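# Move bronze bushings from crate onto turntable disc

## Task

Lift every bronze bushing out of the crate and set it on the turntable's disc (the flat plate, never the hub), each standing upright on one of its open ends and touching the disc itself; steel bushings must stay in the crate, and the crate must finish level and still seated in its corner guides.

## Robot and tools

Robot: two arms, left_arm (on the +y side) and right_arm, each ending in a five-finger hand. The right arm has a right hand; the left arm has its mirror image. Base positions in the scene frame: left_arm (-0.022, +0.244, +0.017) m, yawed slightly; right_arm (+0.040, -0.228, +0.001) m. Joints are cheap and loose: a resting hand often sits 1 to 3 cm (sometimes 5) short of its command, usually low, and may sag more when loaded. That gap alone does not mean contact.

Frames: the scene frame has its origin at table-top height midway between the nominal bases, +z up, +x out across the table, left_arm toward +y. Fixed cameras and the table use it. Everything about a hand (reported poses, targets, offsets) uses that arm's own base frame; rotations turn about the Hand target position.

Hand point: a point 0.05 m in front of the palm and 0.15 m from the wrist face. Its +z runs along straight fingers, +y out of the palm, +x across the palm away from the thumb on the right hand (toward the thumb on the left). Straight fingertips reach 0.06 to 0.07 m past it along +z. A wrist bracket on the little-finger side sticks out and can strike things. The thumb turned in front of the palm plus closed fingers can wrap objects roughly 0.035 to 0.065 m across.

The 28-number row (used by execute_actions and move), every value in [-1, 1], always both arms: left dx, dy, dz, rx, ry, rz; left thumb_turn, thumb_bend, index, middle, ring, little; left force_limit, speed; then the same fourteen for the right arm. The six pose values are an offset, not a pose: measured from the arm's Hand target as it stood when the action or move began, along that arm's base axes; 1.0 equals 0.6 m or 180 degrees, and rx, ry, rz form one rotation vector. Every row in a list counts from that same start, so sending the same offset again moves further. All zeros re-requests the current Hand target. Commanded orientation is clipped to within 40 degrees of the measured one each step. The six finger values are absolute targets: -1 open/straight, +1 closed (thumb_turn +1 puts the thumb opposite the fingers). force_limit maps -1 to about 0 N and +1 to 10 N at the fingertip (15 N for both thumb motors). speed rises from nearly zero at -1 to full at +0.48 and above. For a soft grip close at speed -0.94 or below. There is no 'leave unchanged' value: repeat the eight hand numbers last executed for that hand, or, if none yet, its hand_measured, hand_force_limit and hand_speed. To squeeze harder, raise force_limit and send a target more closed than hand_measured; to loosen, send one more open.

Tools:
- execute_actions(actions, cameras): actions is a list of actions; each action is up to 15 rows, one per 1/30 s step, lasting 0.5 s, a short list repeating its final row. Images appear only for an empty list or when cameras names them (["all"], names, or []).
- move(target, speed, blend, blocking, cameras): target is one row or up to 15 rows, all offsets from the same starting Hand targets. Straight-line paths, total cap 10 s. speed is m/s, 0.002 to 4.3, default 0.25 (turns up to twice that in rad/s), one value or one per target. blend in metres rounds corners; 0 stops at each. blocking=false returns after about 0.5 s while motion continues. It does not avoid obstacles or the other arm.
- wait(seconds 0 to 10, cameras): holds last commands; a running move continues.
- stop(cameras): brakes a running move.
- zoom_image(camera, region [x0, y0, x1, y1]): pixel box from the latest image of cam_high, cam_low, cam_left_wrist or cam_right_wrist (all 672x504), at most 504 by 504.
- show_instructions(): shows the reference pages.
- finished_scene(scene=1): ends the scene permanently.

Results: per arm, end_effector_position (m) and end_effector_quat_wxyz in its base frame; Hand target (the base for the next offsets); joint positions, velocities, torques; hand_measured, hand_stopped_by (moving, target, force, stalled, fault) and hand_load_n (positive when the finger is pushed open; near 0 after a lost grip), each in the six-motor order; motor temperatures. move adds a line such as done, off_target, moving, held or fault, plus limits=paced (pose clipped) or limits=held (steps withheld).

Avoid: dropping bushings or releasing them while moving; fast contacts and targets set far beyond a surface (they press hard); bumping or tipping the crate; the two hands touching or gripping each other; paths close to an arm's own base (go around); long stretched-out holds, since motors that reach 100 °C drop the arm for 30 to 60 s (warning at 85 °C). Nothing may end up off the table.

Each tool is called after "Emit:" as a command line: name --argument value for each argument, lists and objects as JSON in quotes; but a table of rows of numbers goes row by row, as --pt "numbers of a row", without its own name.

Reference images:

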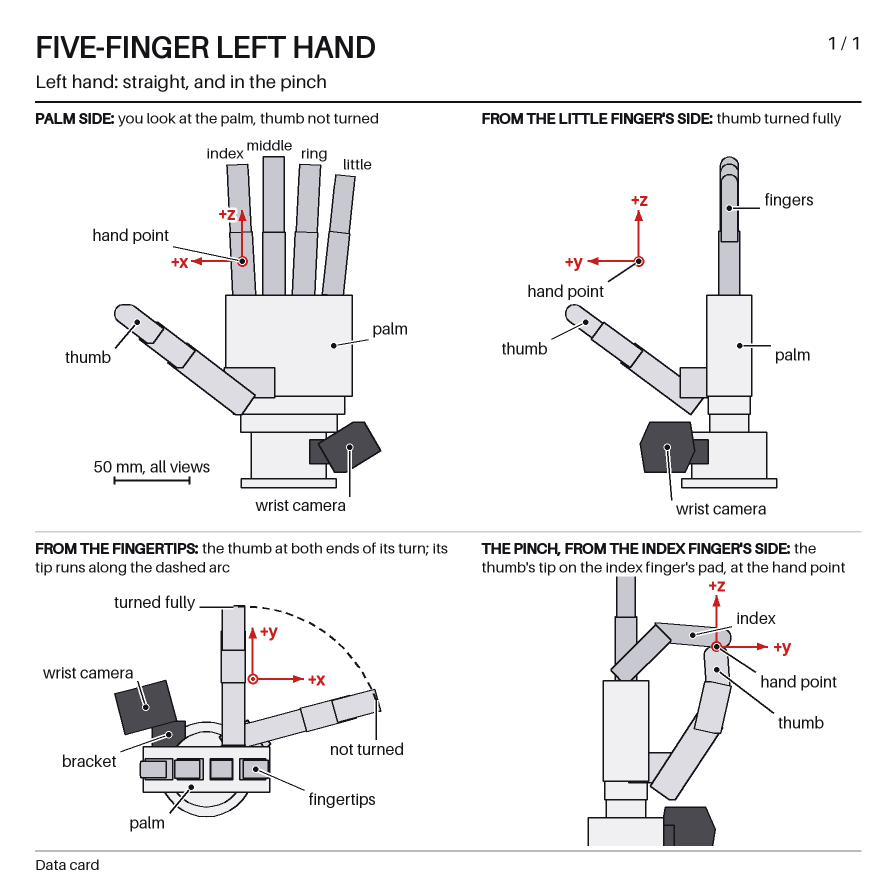

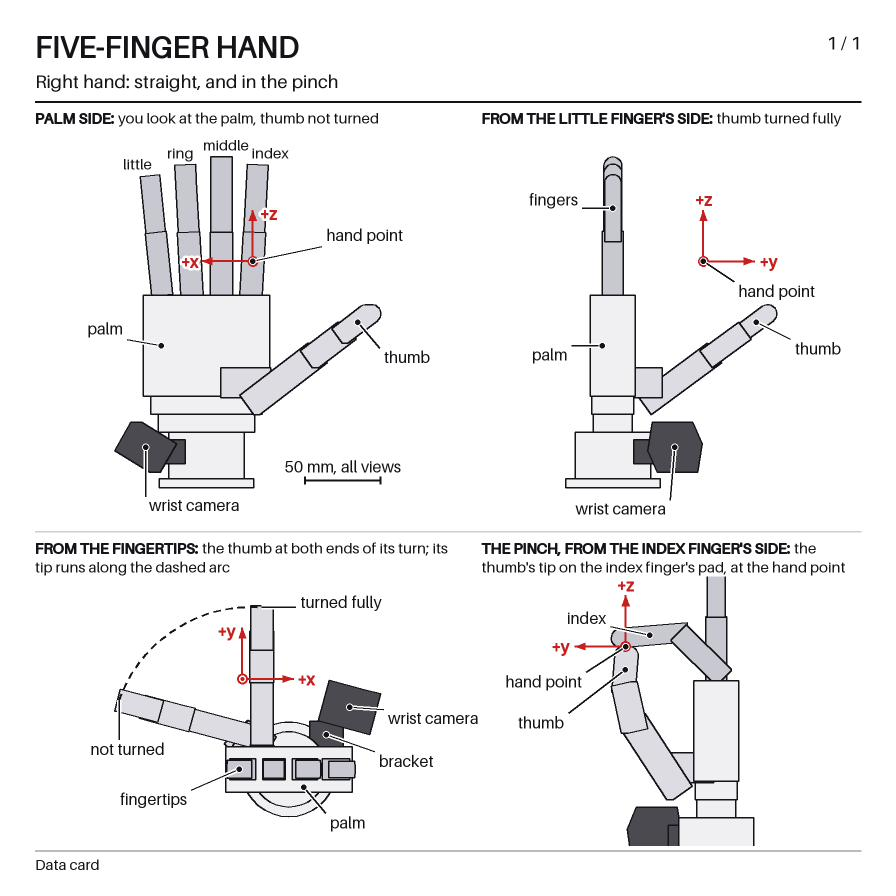

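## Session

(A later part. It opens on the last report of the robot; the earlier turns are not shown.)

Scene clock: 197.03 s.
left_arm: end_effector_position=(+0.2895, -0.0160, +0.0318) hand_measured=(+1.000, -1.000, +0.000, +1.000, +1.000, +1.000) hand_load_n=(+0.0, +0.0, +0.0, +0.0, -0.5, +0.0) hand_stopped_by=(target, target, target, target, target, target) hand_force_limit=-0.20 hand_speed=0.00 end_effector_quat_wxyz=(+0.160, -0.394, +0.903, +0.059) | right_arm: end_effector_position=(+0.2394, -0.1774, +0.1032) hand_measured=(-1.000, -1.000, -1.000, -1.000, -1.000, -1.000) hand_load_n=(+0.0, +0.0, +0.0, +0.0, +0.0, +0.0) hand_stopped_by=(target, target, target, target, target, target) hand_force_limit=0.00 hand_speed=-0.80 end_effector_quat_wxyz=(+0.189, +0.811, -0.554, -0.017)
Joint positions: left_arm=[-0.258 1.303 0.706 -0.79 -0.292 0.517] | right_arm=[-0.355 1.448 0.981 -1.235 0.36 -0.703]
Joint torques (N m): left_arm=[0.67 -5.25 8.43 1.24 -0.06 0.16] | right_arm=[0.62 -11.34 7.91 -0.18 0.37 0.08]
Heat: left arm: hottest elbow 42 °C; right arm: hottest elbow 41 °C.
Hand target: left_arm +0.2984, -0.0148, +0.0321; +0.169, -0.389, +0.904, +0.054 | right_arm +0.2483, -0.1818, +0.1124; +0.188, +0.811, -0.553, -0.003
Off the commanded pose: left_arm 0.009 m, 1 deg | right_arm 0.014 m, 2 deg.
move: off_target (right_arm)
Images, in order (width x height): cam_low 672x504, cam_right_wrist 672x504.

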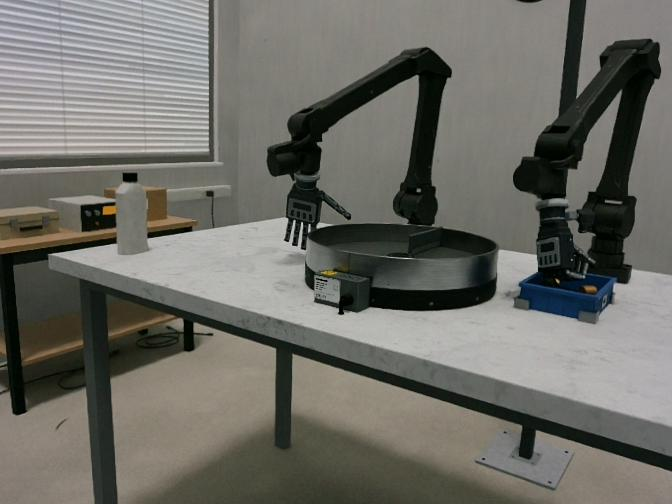

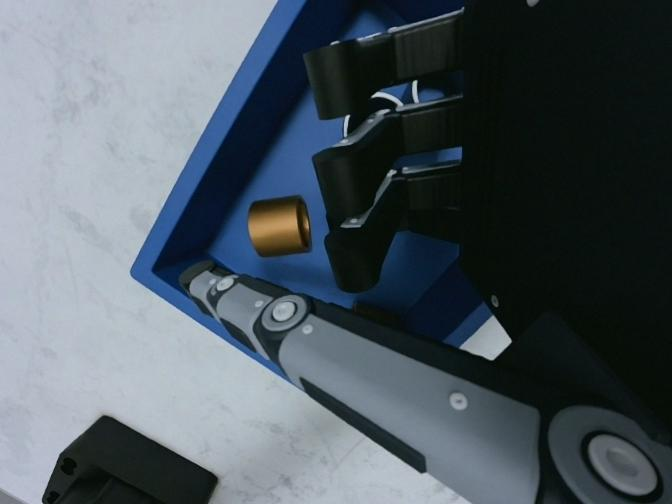

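Emit:
move --target '[-0.014,0.015,-0.01,0,0,0,1,-1,0,1,1,1,-0.2,0,0,0,0,0,0,0,-1,-1,-1,-1,-1,-1,0,-0.8]' --speed 0.06 --cameras '["cam_right_wrist","cam_low"]'

Emit:
zoom_image --camera "cam_right_wrist" --region '[180, 80, 480, 350]'

Emit:
zoom_image --camera "cam_low" --region '[545, 270, 605, 310]'

Scene clock: 199.33 s.
left_arm: end_effector_position=(+0.2804, -0.0061, +0.0216) hand_measured=(+1.000, -1.000, +0.000, +1.000, +1.000, +1.000) hand_load_n=(+0.0, +0.0, +0.0, +0.0, +0.0, +0.0) hand_stopped_by=(target, target, target, target, target, target) hand_force_limit=-0.20 hand_speed=0.00 end_effector_quat_wxyz=(+0.154, -0.395, +0.903, +0.064) | right_arm: end_effector_position=(+0.2394, -0.1774, +0.1032) hand_measured=(-1.000, -1.000, -1.000, -1.000, -1.000, -1.000) hand_load_n=(+0.5, +0.0, +0.0, +0.0, +0.0, +0.0) hand_stopped_by=(target, target, target, target, target, target) hand_force_limit=0.00 hand_speed=-0.80 end_effector_quat_wxyz=(+0.189, +0.811, -0.554, -0.017)
Joint positions: left_arm=[-0.233 1.303 0.672 -0.765 -0.287 0.538] | right_arm=[-0.355 1.448 0.981 -1.235 0.36 -0.703]
Joint torques (N m): left_arm=[0.67 -6.18 8.18 1.18 -0.07 0.15] | right_arm=[0.62 -11.34 7.91 -0.2 0.38 0.08]
Heat: left arm: hottest elbow 42 °C; right arm: hottest elbow 41 °C.
Hand target: left_arm +0.2900, -0.0058, +0.0261; +0.169, -0.389, +0.904, +0.054 | right_arm +0.2483, -0.1818, +0.1124; +0.188, +0.811, -0.553, -0.003
Off the commanded pose: left_arm 0.011 m, 2 deg | right_arm 0.014 m, 2 deg.
move: off_target (left_arm, right_arm)
Images, in order (width x height): cam_low 672x504, cam_right_wrist 672x504.

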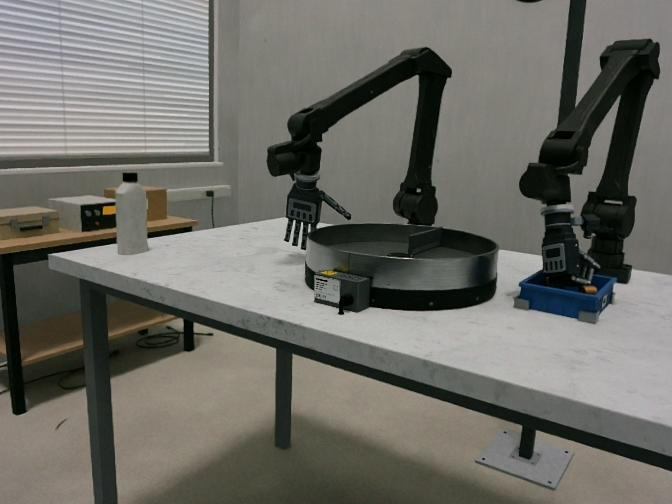

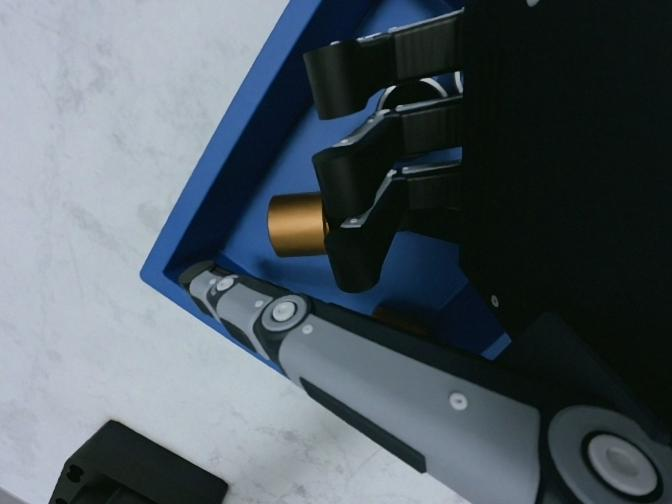

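Scaled by 1.680 from the camera's 672x504 image, which has a finer 960x720 frame.

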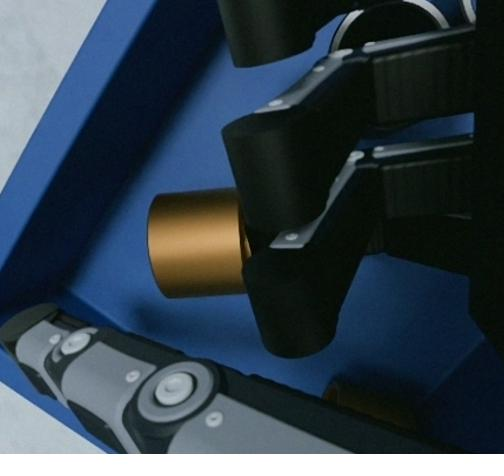

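Scaled by 8.400 from the camera's 672x504 image, which has a finer 960x720 frame.

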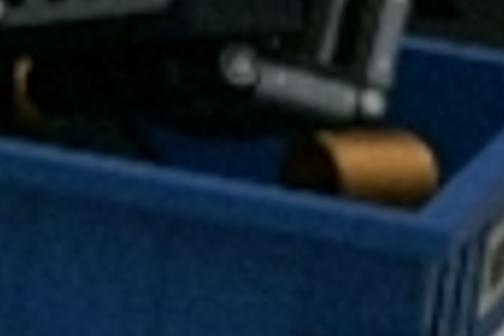

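Emit:
move --target '[0.012,-0.006,0.02,0,0,0,1,-1,0,1,1,1,-0.2,0,0,0,0,0,0,0,-1,-1,-1,-1,-1,-1,0,-0.8]' --speed 0.06 --cameras '["cam_right_wrist","cam_low"]'

Emit:
zoom_image --camera "cam_right_wrist" --region '[180, 80, 480, 350]'

Emit:
zoom_image --camera "cam_low" --region '[545, 270, 605, 310]'

Scene clock: 200.97 s.
left_arm: end_effector_position=(+0.2788, -0.0066, +0.0217) hand_measured=(+1.000, -1.000, +0.000, +1.000, +1.000, +1.000) hand_load_n=(+0.0, +0.0, +0.0, +0.0, +0.0, +0.0) hand_stopped_by=(target, target, target, target, target, target) hand_force_limit=-0.20 hand_speed=0.00 end_effector_quat_wxyz=(+0.152, -0.394, +0.904, +0.066) | right_arm: end_effector_position=(+0.2394, -0.1774, +0.1032) hand_measured=(-1.000, -1.000, -1.000, -1.000, -1.000, -1.000) hand_load_n=(+0.0, +0.0, +0.0, +0.0, +0.0, +0.0) hand_stopped_by=(target, target, target, target, target, target) hand_force_limit=0.00 hand_speed=-0.80 end_effector_quat_wxyz=(+0.189, +0.811, -0.554, -0.017)
Joint positions: left_arm=[-0.236 1.303 0.672 -0.771 -0.287 0.538] | right_arm=[-0.355 1.448 0.981 -1.235 0.36 -0.703]
Joint torques (N m): left_arm=[0.15 -6.3 11.18 -0.14 -0.11 0.11] | right_arm=[0.62 -11.34 7.91 -0.18 0.38 0.08]
Heat: left arm: hottest elbow 42 °C; right arm: hottest elbow 41 °C.
Hand target: left_arm +0.2972, -0.0094, +0.0381; +0.169, -0.389, +0.904, +0.054 | right_arm +0.2483, -0.1818, +0.1124; +0.188, +0.811, -0.553, -0.003
Off the commanded pose: left_arm 0.025 m, 2 deg | right_arm 0.014 m, 2 deg.
move: off_target (left_arm, right_arm)
Images, in order (width x height): cam_low 672x504, cam_right_wrist 672x504.

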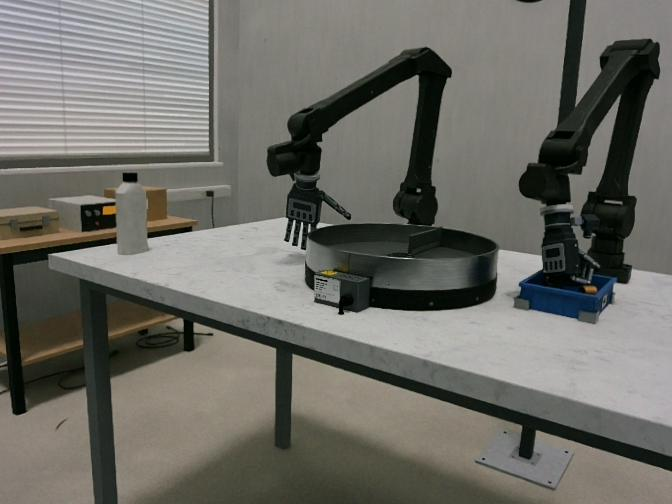

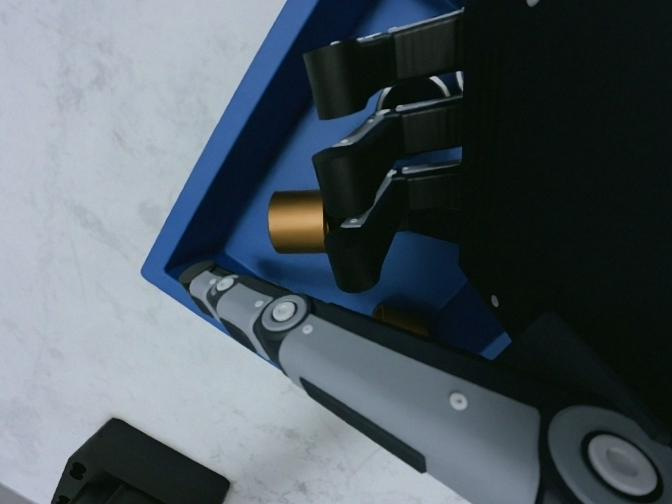

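Scaled by 1.680 from the camera's 672x504 image, which has a finer 960x720 frame.

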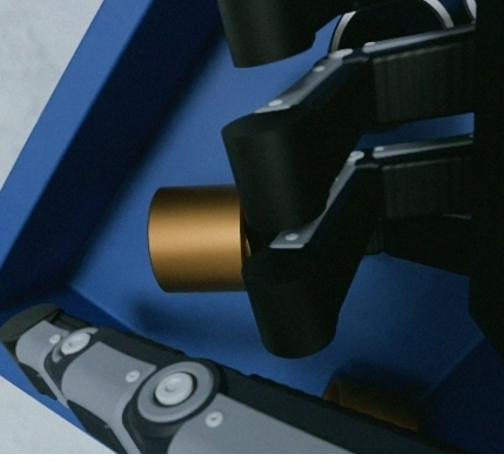

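Scaled by 8.400 from the camera's 672x504 image, which has a finer 960x720 frame.

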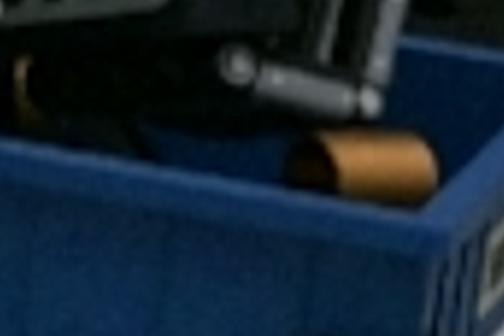

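Emit:
move --target '[0.008,-0.004,0.02,0,0,0,1,-1,0,1,1,1,-0.2,0,0,0,0,0,0,0,-1,-1,-1,-1,-1,-1,0,-0.8]' --speed 0.06

Scene clock: 202.33 s.
left_arm: end_effector_position=(+0.2801, -0.0073, +0.0301) hand_measured=(+1.000, -1.000, +0.000, +1.000, +1.000, +1.000) hand_load_n=(+0.0, +0.0, +0.0, +0.5, +0.5, +0.0) hand_stopped_by=(target, target, target, target, target, target) hand_force_limit=-0.20 hand_speed=0.00 end_effector_quat_wxyz=(+0.147, -0.392, +0.905, +0.069) | right_arm: end_effector_position=(+0.2394, -0.1774, +0.1032) hand_measured=(-1.000, -1.000, -1.000, -1.000, -1.000, -1.000) hand_load_n=(+0.0, +0.0, +0.0, +0.0, +0.0, +0.0) hand_stopped_by=(target, target, target, target, target, target) hand_force_limit=0.00 hand_speed=-0.80 end_effector_quat_wxyz=(+0.189, +0.811, -0.554, -0.017)
Joint positions: left_arm=[-0.238 1.3 0.695 -0.81 -0.287 0.538] | right_arm=[-0.355 1.448 0.981 -1.235 0.36 -0.703]
Joint torques (N m): left_arm=[-0.21 -6.65 11.99 -0.16 -0.12 0.08] | right_arm=[0.62 -11.34 7.92 -0.18 0.38 0.08]
Heat: left arm: hottest elbow 42 °C; right arm: hottest elbow 41 °C.
Hand target: left_arm +0.3020, -0.0118, +0.0501; +0.169, -0.389, +0.904, +0.054 | right_arm +0.2483, -0.1818, +0.1124; +0.188, +0.811, -0.553, -0.003
Off the commanded pose: left_arm 0.030 m, 3 deg | right_arm 0.014 m, 2 deg.
move: off_target (left_arm, right_arm)

Emit:
move --target '[-0.0225,0.033,-0.003,0,0,0,1,-1,0,1,1,1,-0.2,0,0,0,0,0,0,0,-1,-1,-1,-1,-1,-1,0,-0.8]' --speed 0.06 --cameras '["cam_right_wrist","cam_low"]'

Emit:
zoom_image --camera "cam_right_wrist" --region '[180, 80, 480, 350]'

Emit:
zoom_image --camera "cam_low" --region '[545, 270, 605, 310]'

Scene clock: 204.27 s.
left_arm: end_effector_position=(+0.2849, +0.0066, +0.0425) hand_measured=(+1.000, -1.000, +0.000, +1.000, +1.000, +1.000) hand_load_n=(+0.0, +0.0, +0.0, +0.0, +0.0, -0.5) hand_stopped_by=(target, target, target, target, target, target) hand_force_limit=-0.20 hand_speed=0.00 end_effector_quat_wxyz=(+0.160, -0.397, +0.902, +0.059) | right_arm: end_effector_position=(+0.2394, -0.1774, +0.1032) hand_measured=(-1.000, -1.000, -1.000, -1.000, -1.000, -1.000) hand_load_n=(+0.0, +0.0, +0.0, +0.0, +0.0, +0.0) hand_stopped_by=(target, target, target, target, target, target) hand_force_limit=0.00 hand_speed=-0.80 end_effector_quat_wxyz=(+0.189, +0.811, -0.554, -0.017)
Joint positions: left_arm=[-0.189 1.253 0.695 -0.81 -0.278 0.581] | right_arm=[-0.355 1.448 0.981 -1.235 0.36 -0.703]
Joint torques (N m): left_arm=[0.5 -6.3 8.46 0.43 -0.06 0.17] | right_arm=[0.62 -11.34 7.92 -0.2 0.38 0.08]
Heat: left arm: hottest elbow 42 °C; right arm: hottest elbow 41 °C.
Hand target: left_arm +0.2885, +0.0080, +0.0483; +0.169, -0.389, +0.904, +0.054 | right_arm +0.2483, -0.1818, +0.1124; +0.188, +0.811, -0.553, -0.003
Off the commanded pose: left_arm 0.007 m, 1 deg | right_arm 0.014 m, 2 deg.
move: off_target (right_arm)
Images, in order (width x height): cam_low 672x504, cam_right_wrist 672x504.

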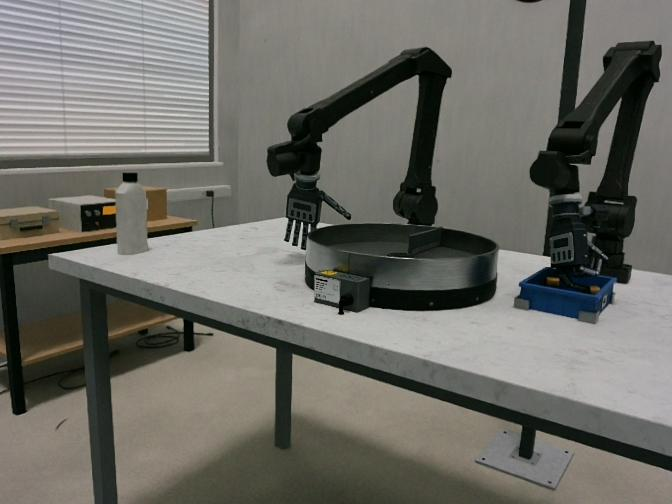

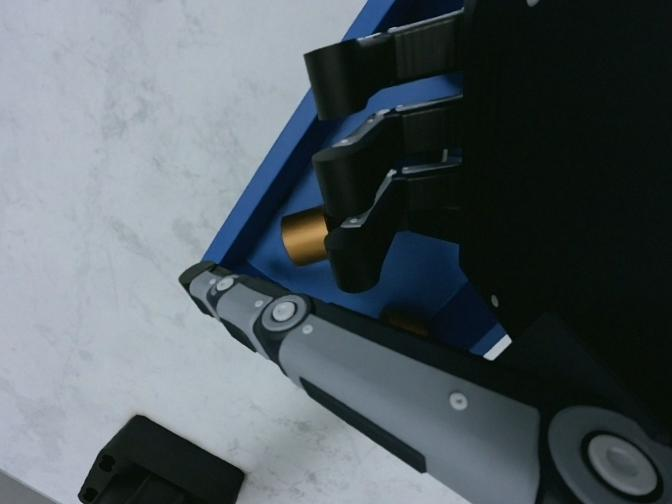

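Scaled by 1.680 from the camera's 672x504 image, which has a finer 960x720 frame.

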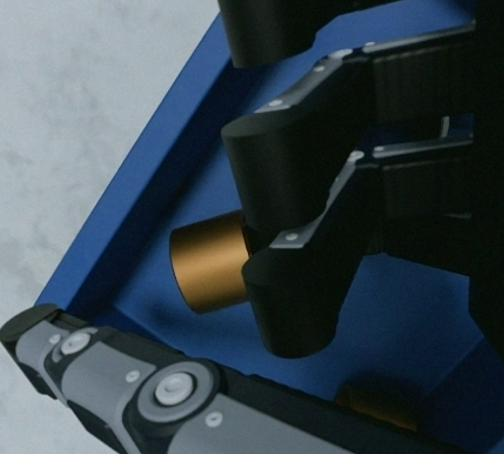

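Scaled by 8.400 from the camera's 672x504 image, which has a finer 960x720 frame.

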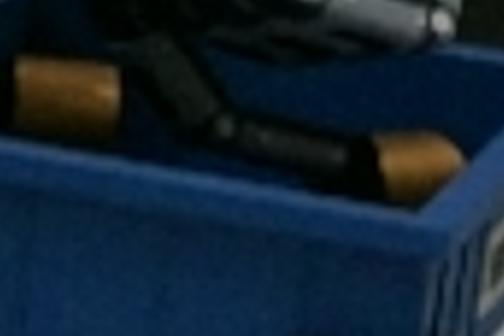

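Emit:
move --pt "0.0117 -0.0267 0 0 0 0 1 -1 0 1 1 1 -0.2 0 0 0 0 0 0 0 -1 -1 -1 -1 -1 -1 0 -0.8" --pt "0.0117 -0.0267 -0.0305 0 0 0 1 -1 0 1 1 1 -0.2 0 0 0 0 0 0 0 -1 -1 -1 -1 -1 -1 0 -0.8" --speed 0.06 --cameras '["cam_right_wrist","cam_low"]'

Emit:
zoom_image --camera "cam_right_wrist" --region '[180, 80, 480, 350]'

Emit:
zoom_image --camera "cam_low" --region '[545, 270, 605, 310]'

Scene clock: 207.63 s.
left_arm: end_effector_position=(+0.2876, -0.0067, +0.0305) hand_measured=(+1.000, -1.000, +0.000, +1.000, +1.000, +1.000) hand_load_n=(+0.0, +0.0, +0.0, +0.0, +0.0, +0.0) hand_stopped_by=(target, target, target, target, target, target) hand_force_limit=-0.20 hand_speed=0.00 end_effector_quat_wxyz=(+0.157, -0.384, +0.908, +0.058) | right_arm: end_effector_position=(+0.2394, -0.1774, +0.1032) hand_measured=(-1.000, -1.000, -1.000, -1.000, -1.000, -1.000) hand_load_n=(+0.0, +0.0, +0.0, +0.0, +0.0, +0.0) hand_stopped_by=(target, target, target, target, target, target) hand_force_limit=0.00 hand_speed=-0.80 end_effector_quat_wxyz=(+0.189, +0.811, -0.554, -0.017)
Joint positions: left_arm=[-0.23 1.293 0.692 -0.779 -0.278 0.567] | right_arm=[-0.355 1.448 0.981 -1.235 0.36 -0.703]
Joint torques (N m): left_arm=[-0.5 -4.95 8.36 1.24 -0.39 -0.15] | right_arm=[0.62 -11.34 7.91 -0.2 0.37 0.08]
Heat: left arm: hottest elbow 42 °C; right arm: hottest elbow 41 °C.
Hand target: left_arm +0.2956, -0.0080, +0.0300; +0.169, -0.389, +0.904, +0.054 | right_arm +0.2483, -0.1818, +0.1124; +0.188, +0.811, -0.553, -0.003
Off the commanded pose: left_arm 0.008 m, 2 deg | right_arm 0.014 m, 2 deg.
move: off_target (right_arm)
Images, in order (width x height): cam_low 672x504, cam_right_wrist 672x504.

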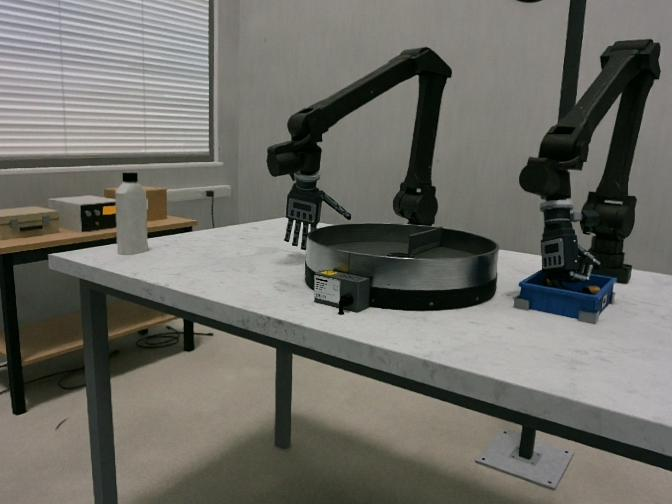

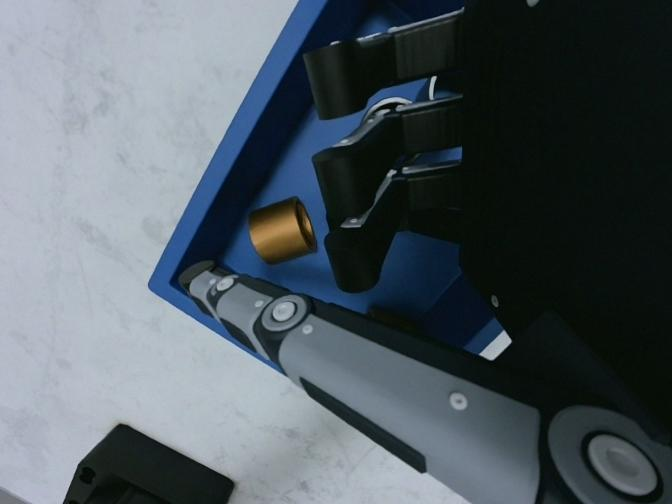

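Scaled by 1.680 from the camera's 672x504 image, which has a finer 960x720 frame.

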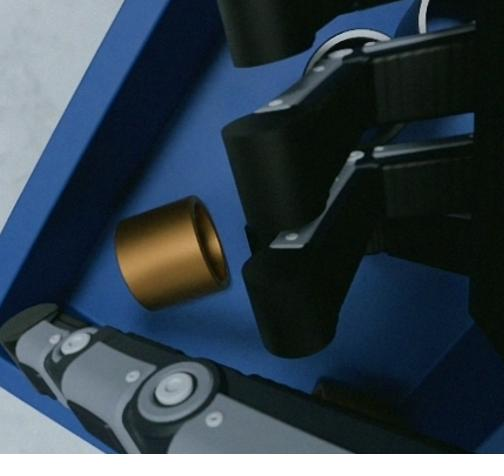

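Scaled by 8.400 from the camera's 672x504 image, which has a finer 960x720 frame.

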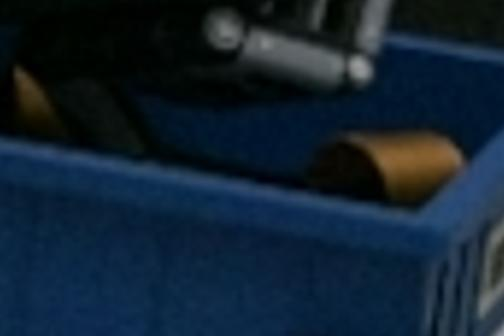

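Emit:
move --pt "0 0.014 -0.006 0 0 0 1 -1 0 1 1 1 -0.2 0 0 0 0 0 0 0 -1 -1 -1 -1 -1 -1 0 -0.8" --pt "-0.025 0.034 -0.006 0 0 0 1 -1 0 1 1 1 -0.2 0 0 0 0 0 0 0 -1 -1 -1 -1 -1 -1 0 -0.8" --speed 0.05 --cameras '["cam_right_wrist","cam_low"]'

Emit:
zoom_image --camera "cam_right_wrist" --region '[180, 80, 480, 350]'

Emit:
zoom_image --camera "cam_low" --region '[545, 270, 605, 310]'

Scene clock: 210.47 s.
left_arm: end_effector_position=(+0.2717, +0.0086, +0.0216) hand_measured=(+1.000, -1.000, +0.000, +1.000, +1.000, +1.000) hand_load_n=(+0.0, +0.0, +0.0, +0.0, +0.0, +0.0) hand_stopped_by=(target, target, target, target, target, target) hand_force_limit=-0.20 hand_speed=0.00 end_effector_quat_wxyz=(+0.154, -0.391, +0.905, +0.063) | right_arm: end_effector_position=(+0.2394, -0.1774, +0.1032) hand_measured=(-1.000, -1.000, -1.000, -1.000, -1.000, -1.000) hand_load_n=(+0.0, +0.0, +0.0, +0.0, +0.0, +0.0) hand_stopped_by=(target, target, target, target, target, target) hand_force_limit=0.00 hand_speed=-0.80 end_effector_quat_wxyz=(+0.189, +0.811, -0.554, -0.017)
Joint positions: left_arm=[-0.192 1.266 0.64 -0.756 -0.277 0.59] | right_arm=[-0.355 1.448 0.981 -1.235 0.36 -0.703]
Joint torques (N m): left_arm=[0.73 -6.01 8.09 1.17 -0.07 0.18] | right_arm=[0.62 -11.34 7.91 -0.18 0.37 0.08]
Heat: left arm: hottest elbow 42 °C; right arm: hottest elbow 41 °C.
Hand target: left_arm +0.2806, +0.0124, +0.0264; +0.169, -0.389, +0.904, +0.054 | right_arm +0.2483, -0.1818, +0.1124; +0.188, +0.811, -0.553, -0.003
Off the commanded pose: left_arm 0.011 m, 2 deg | right_arm 0.014 m, 2 deg.
move: off_target (left_arm, right_arm)
Images, in order (width x height): cam_low 672x504, cam_right_wrist 672x504.

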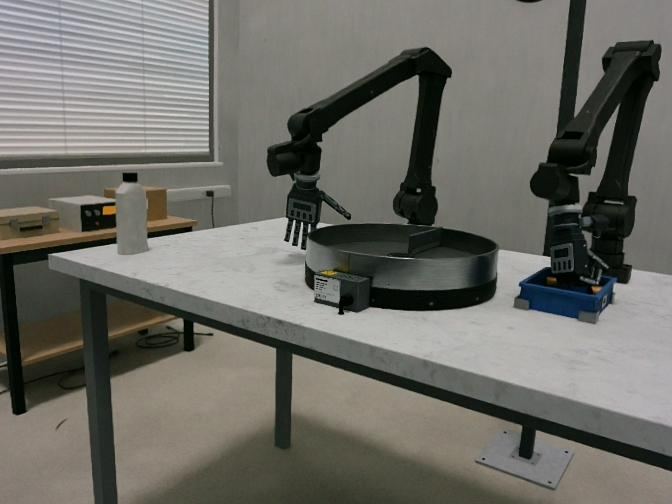

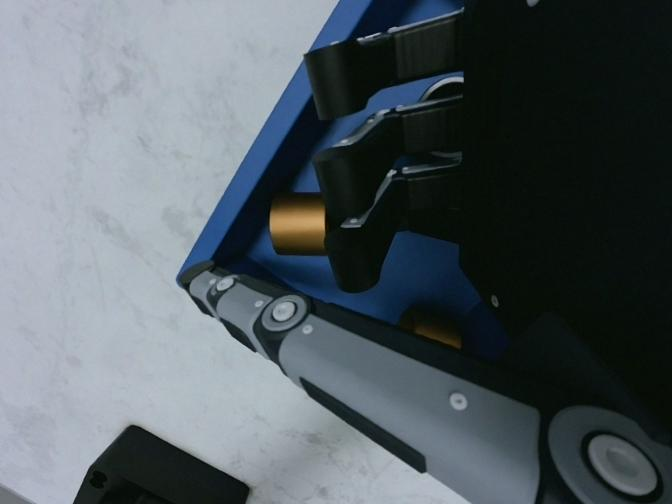

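Scaled by 1.680 from the camera's 672x504 image, which has a finer 960x720 frame.

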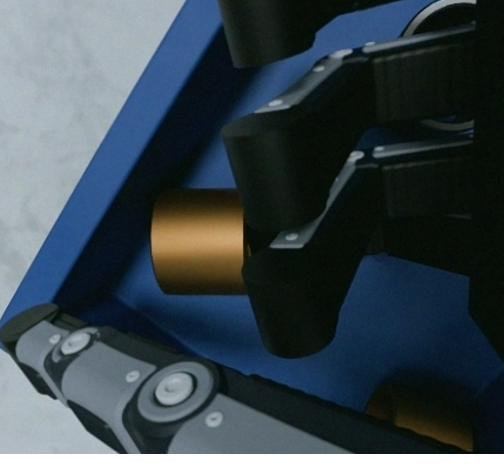

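Scaled by 8.400 from the camera's 672x504 image, which has a finer 960x720 frame.

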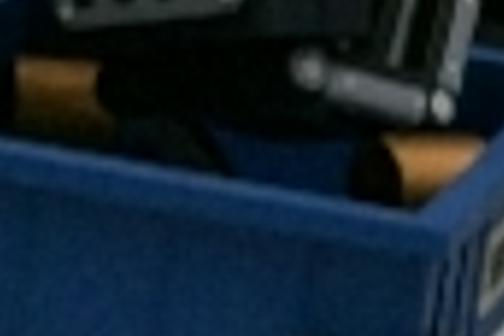

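Emit:
execute_actions --actions '[[[0,0,0,0,0,0,1,-1,0.09,1,1,1,-0.2,-0.3,0,0,0,0,0,0,-1,-1,-1,-1,-1,-1,0,-0.8]]]' --cameras '["cam_right_wrist","cam_low"]'

Emit:
zoom_image --camera "cam_right_wrist" --region '[180, 80, 480, 350]'

Emit:
zoom_image --camera "cam_low" --region '[545, 270, 605, 310]'

Scene clock: 212.70 s.
left_arm: end_effector_position=(+0.2717, +0.0087, +0.0216) hand_measured=(+1.000, -1.000, +0.090, +1.000, +1.000, +1.000) hand_load_n=(+0.0, +0.0, +0.0, +0.0, +0.0, -0.5) hand_stopped_by=(target, target, target, target, target, target) hand_force_limit=-0.20 hand_speed=-0.30 end_effector_quat_wxyz=(+0.154, -0.390, +0.906, +0.063) | right_arm: end_effector_position=(+0.2394, -0.1774, +0.1032) hand_measured=(-1.000, -1.000, -1.000, -1.000, -1.000, -1.000) hand_load_n=(+0.0, +0.0, -0.5, +0.0, +0.0, +0.0) hand_stopped_by=(target, target, target, target, target, target) hand_force_limit=0.00 hand_speed=-0.80 end_effector_quat_wxyz=(+0.189, +0.811, -0.554, -0.017)
Joint positions: left_arm=[-0.192 1.266 0.64 -0.756 -0.277 0.592] | right_arm=[-0.355 1.448 0.981 -1.235 0.36 -0.703]
Joint torques (N m): left_arm=[0.62 -6.07 8.1 1.17 -0.07 0.16] | right_arm=[0.62 -11.34 7.92 -0.2 0.37 0.08]
Heat: left arm: hottest elbow 42 °C; right arm: hottest elbow 41 °C.
Hand target: left_arm +0.2806, +0.0124, +0.0264; +0.169, -0.389, +0.904, +0.054 | right_arm +0.2483, -0.1818, +0.1124; +0.188, +0.811, -0.553, -0.003
Off the commanded pose: left_arm 0.011 m, 2 deg | right_arm 0.014 m, 2 deg.
Images, in order (width x height): cam_low 672x504, cam_right_wrist 672x504.

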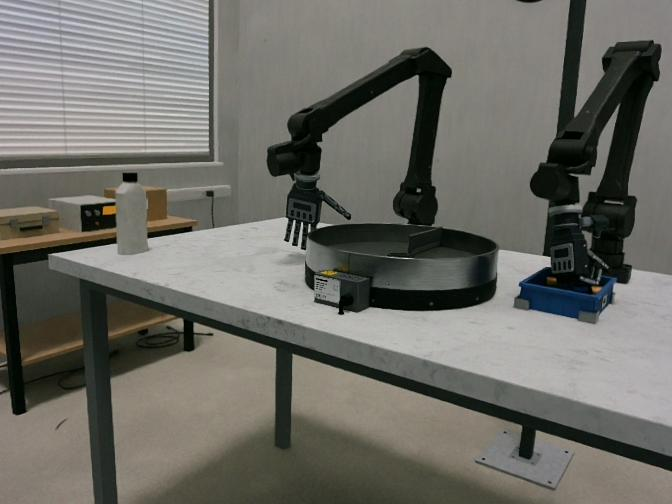

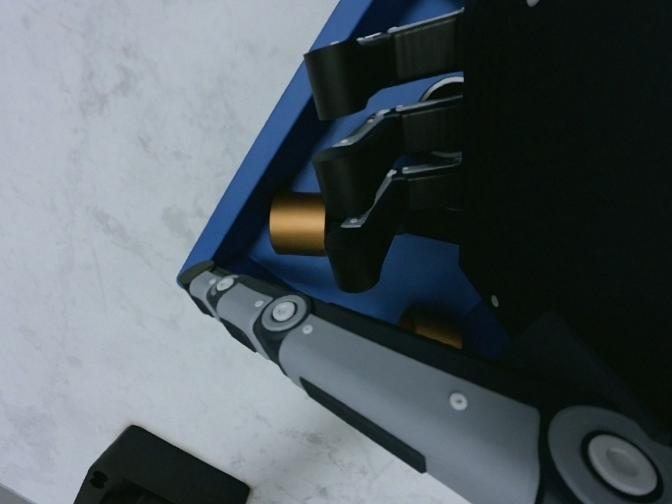

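Scaled by 1.680 from the camera's 672x504 image, which has a finer 960x720 frame.

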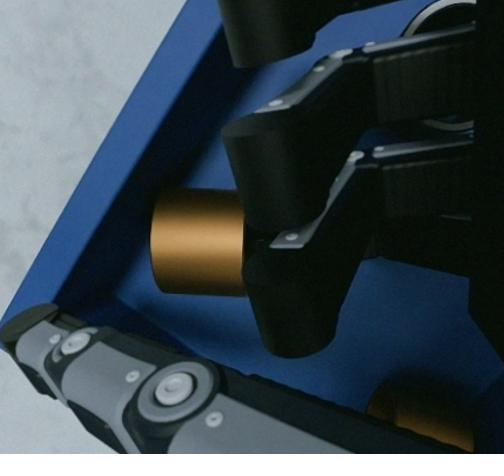

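Scaled by 8.400 from the camera's 672x504 image, which has a finer 960x720 frame.

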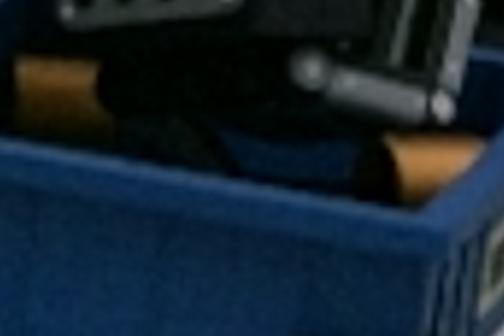

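Emit:
wait --seconds 0 --cameras '["cam_low", "cam_right_wrist", "cam_high"]'

Scene clock: 215.03 s.
left_arm: end_effector_position=(+0.2717, +0.0087, +0.0216) hand_measured=(+1.000, -1.000, +0.090, +1.000, +1.000, +1.000) hand_load_n=(+0.0, +0.0, +0.0, +0.0, +0.0, +0.0) hand_stopped_by=(target, target, target, target, target, target) hand_force_limit=-0.20 hand_speed=-0.30 end_effector_quat_wxyz=(+0.154, -0.390, +0.906, +0.063) | right_arm: end_effector_position=(+0.2394, -0.1774, +0.1032) hand_measured=(-1.000, -1.000, -1.000, -1.000, -1.000, -1.000) hand_load_n=(+0.0, +0.0, +0.0, +0.0, +0.0, +0.0) hand_stopped_by=(target, target, target, target, target, target) hand_force_limit=0.00 hand_speed=-0.80 end_effector_quat_wxyz=(+0.189, +0.811, -0.554, -0.017)
Joint positions: left_arm=[-0.192 1.266 0.64 -0.756 -0.277 0.592] | right_arm=[-0.355 1.448 0.981 -1.235 0.36 -0.703]
Joint torques (N m): left_arm=[0.67 -6.12 8.1 1.16 -0.07 0.16] | right_arm=[0.62 -11.34 7.92 -0.18 0.38 0.08]
Heat: left arm: hottest elbow 41 °C; right arm: hottest elbow 41 °C.
Hand target: left_arm +0.2806, +0.0124, +0.0264; +0.169, -0.389, +0.904, +0.054 | right_arm +0.2483, -0.1818, +0.1124; +0.188, +0.811, -0.553, -0.003
Off the commanded pose: left_arm 0.011 m, 2 deg | right_arm 0.014 m, 2 deg.
Images, in order (width x height): cam_high 672x504, cam_low 672x504, cam_right_wrist 672x504.

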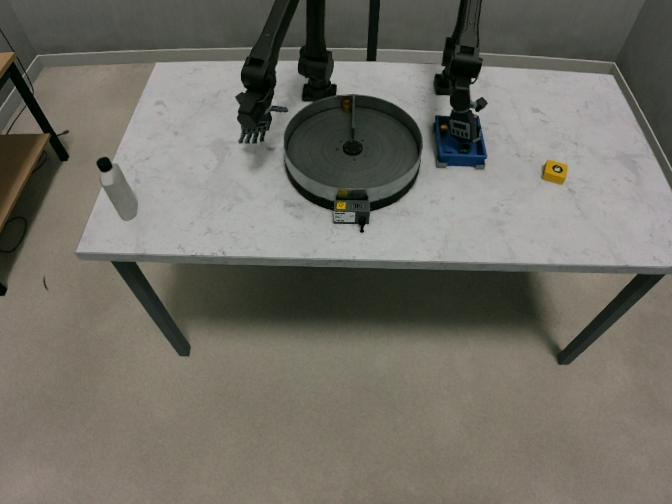

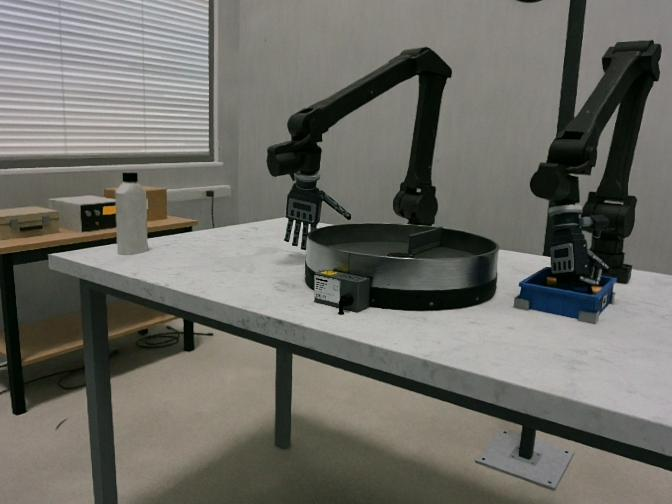

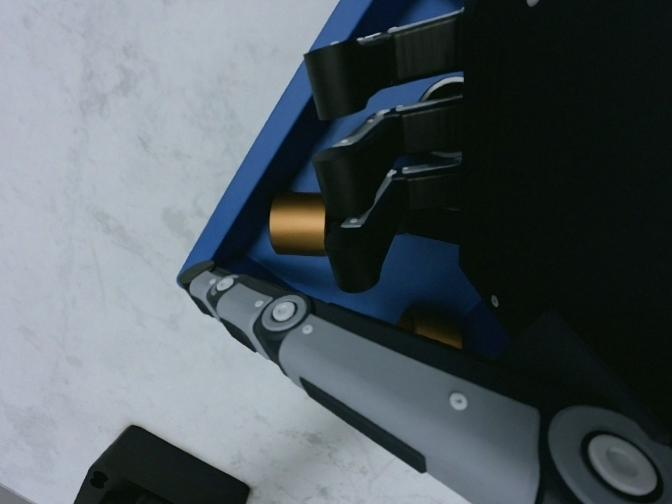

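Emit:
zoom_image --camera "cam_right_wrist" --region '[240, 160, 400, 280]'

Emit:
zoom_image --camera "cam_low" --region '[530, 245, 620, 315]'

Scaled by 3.150 from the camera's 672x504 image, which has a finer 960x720 frame.

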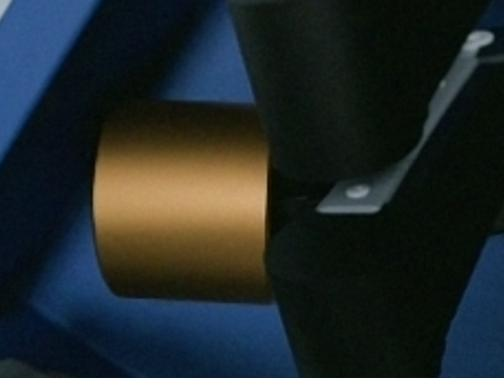

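Scaled by 5.600 from the camera's 672x504 image, which has a finer 960x720 frame.

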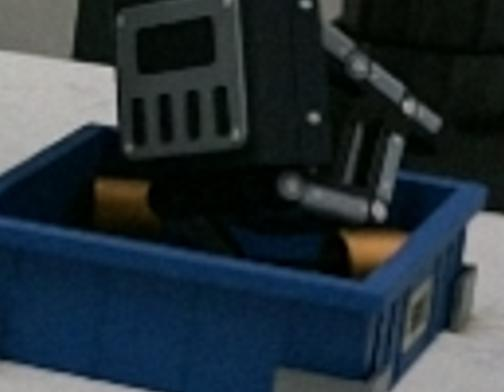

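Emit:
move --target '[0.0, -0.005, 0.0, 0.022, -0.025, -0.061, 1,-1,0.09,1,1,1,-0.2,-0.3, 0,0,0,0,0,0,-1,-1,-1,-1,-1,-1,0,-0.8]' --speed 0.03 --cameras '["cam_right_wrist", "cam_low"]'

Emit:
zoom_image --camera "cam_right_wrist" --region '[240, 160, 400, 280]'

Scene clock: 223.60 s.
left_arm: end_effector_position=(+0.2693, +0.0123, +0.0192) hand_measured=(+1.000, -1.000, +0.090, +1.000, +1.000, +1.000) hand_load_n=(+0.0, +0.0, +0.0, +0.5, +0.0, +0.0) hand_stopped_by=(target, target, target, target, target, target) hand_force_limit=-0.20 hand_speed=-0.30 end_effector_quat_wxyz=(+0.200, -0.310, +0.928, +0.061) | right_arm: end_effector_position=(+0.2394, -0.1774, +0.1032) hand_measured=(-1.000, -1.000, -1.000, -1.000, -1.000, -1.000) hand_load_n=(+0.0, +0.0, +0.0, +0.0, +0.0, +0.0) hand_stopped_by=(target, target, target, target, target, target) hand_force_limit=0.00 hand_speed=-0.80 end_effector_quat_wxyz=(+0.189, +0.811, -0.554, -0.017)
Joint positions: left_arm=[-0.241 1.185 0.551 -0.652 -0.315 0.732] | right_arm=[-0.355 1.448 0.981 -1.235 0.36 -0.703]
Joint torques (N m): left_arm=[-0.67 -5.07 8.35 1.47 -0.46 0.16] | right_arm=[0.62 -11.34 7.91 -0.2 0.38 0.08]
Heat: left arm: hottest elbow 41 °C; right arm: hottest elbow 41 °C.
Hand target: left_arm +0.2806, +0.0094, +0.0264; +0.222, -0.296, +0.927, +0.054 | right_arm +0.2483, -0.1818, +0.1124; +0.188, +0.811, -0.553, -0.003
Off the commanded pose: left_arm 0.014 m, 3 deg | right_arm 0.014 m, 2 deg.
move: off_target (left_arm, right_arm)
Images, in order (width x height): cam_low 672x504, cam_right_wrist 672x504.

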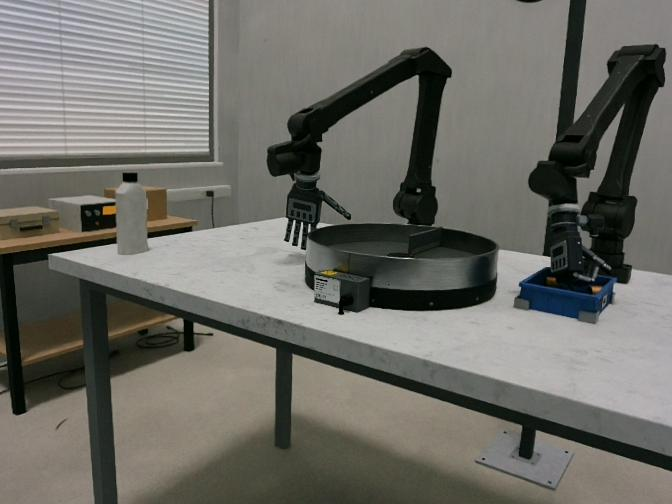

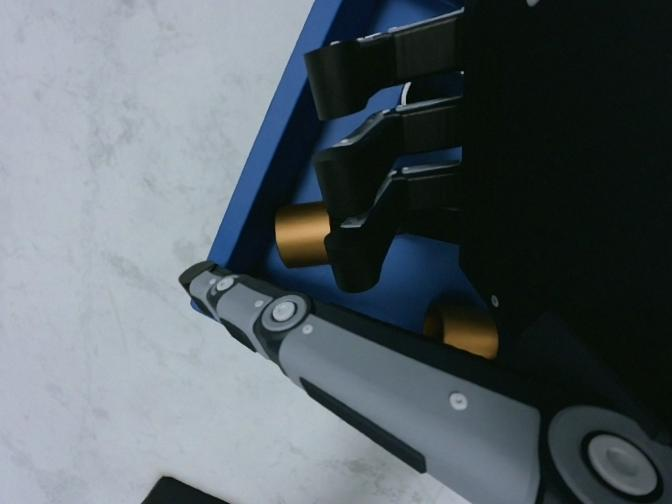

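Scaled by 3.150 from the camera's 672x504 image, which has a finer 960x720 frame.

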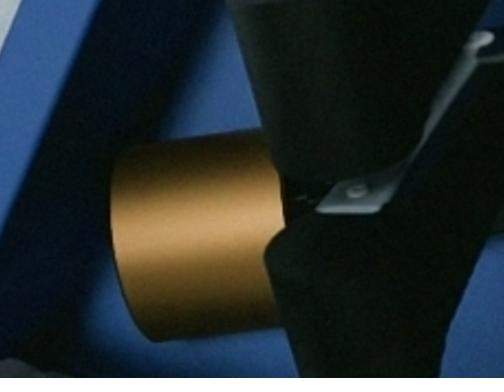

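Emit:
move --target '[-0.010, -0.005, 0.010, 0, 0, 0, 1,-1,0.04,1,1,1,-0.2,-0.3, 0,0,0,0,0,0,-1,-1,-1,-1,-1,-1,0,-0.8]' --speed 0.03 --cameras '["cam_right_wrist"]'

Emit:
zoom_image --camera "cam_right_wrist" --region '[240, 160, 400, 280]'

Scene clock: 226.67 s.
left_arm: end_effector_position=(+0.2723, +0.0050, +0.0260) hand_measured=(+1.000, -1.000, +0.040, +1.000, +1.000, +1.000) hand_load_n=(+0.0, +0.0, +0.0, +0.0, +0.0, +0.0) hand_stopped_by=(target, target, target, target, target, target) hand_force_limit=-0.20 hand_speed=-0.30 end_effector_quat_wxyz=(+0.214, -0.298, +0.929, +0.052) | right_arm: end_effector_position=(+0.2394, -0.1774, +0.1032) hand_measured=(-1.000, -1.000, -1.000, -1.000, -1.000, -1.000) hand_load_n=(+0.0, +0.0, +0.0, +0.0, +0.0, +0.0) hand_stopped_by=(target, target, target, target, target, target) hand_force_limit=0.00 hand_speed=-0.80 end_effector_quat_wxyz=(+0.189, +0.811, -0.554, -0.017)
Joint positions: left_arm=[-0.268 1.156 0.55 -0.65 -0.32 0.732] | right_arm=[-0.355 1.448 0.981 -1.235 0.36 -0.703]
Joint torques (N m): left_arm=[-0.62 -4.78 8.59 0.21 -0.46 0.01] | right_arm=[0.62 -11.34 7.92 -0.18 0.37 0.08]
Heat: left arm: hottest elbow 40 °C; right arm: hottest elbow 41 °C.
Hand target: left_arm +0.2746, +0.0064, +0.0324; +0.222, -0.296, +0.927, +0.054 | right_arm +0.2483, -0.1818, +0.1124; +0.188, +0.811, -0.553, -0.003
Off the commanded pose: left_arm 0.007 m, 1 deg | right_arm 0.014 m, 2 deg.
move: off_target (right_arm)
Images, in order (width x height): cam_right_wrist 672x504.

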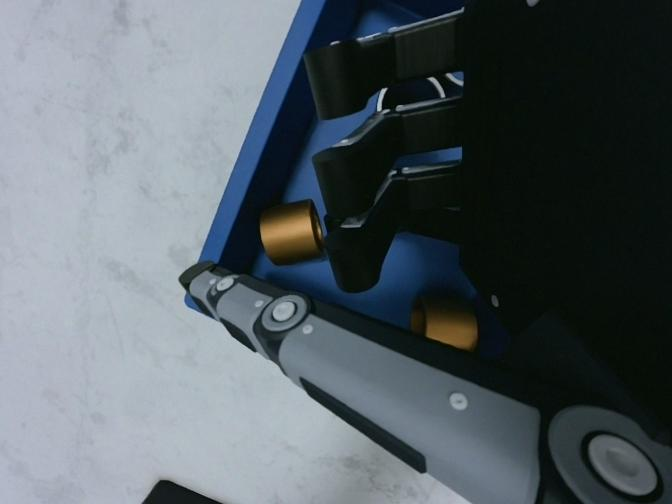

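Scaled by 3.150 from the camera's 672x504 image, which has a finer 960x720 frame.

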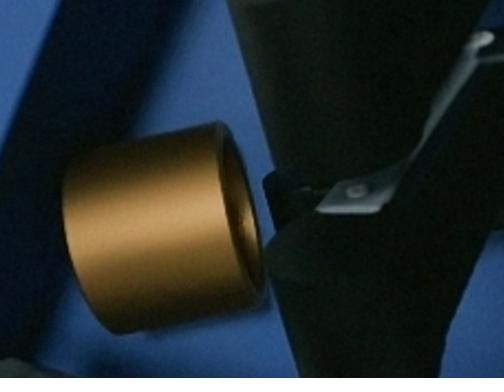

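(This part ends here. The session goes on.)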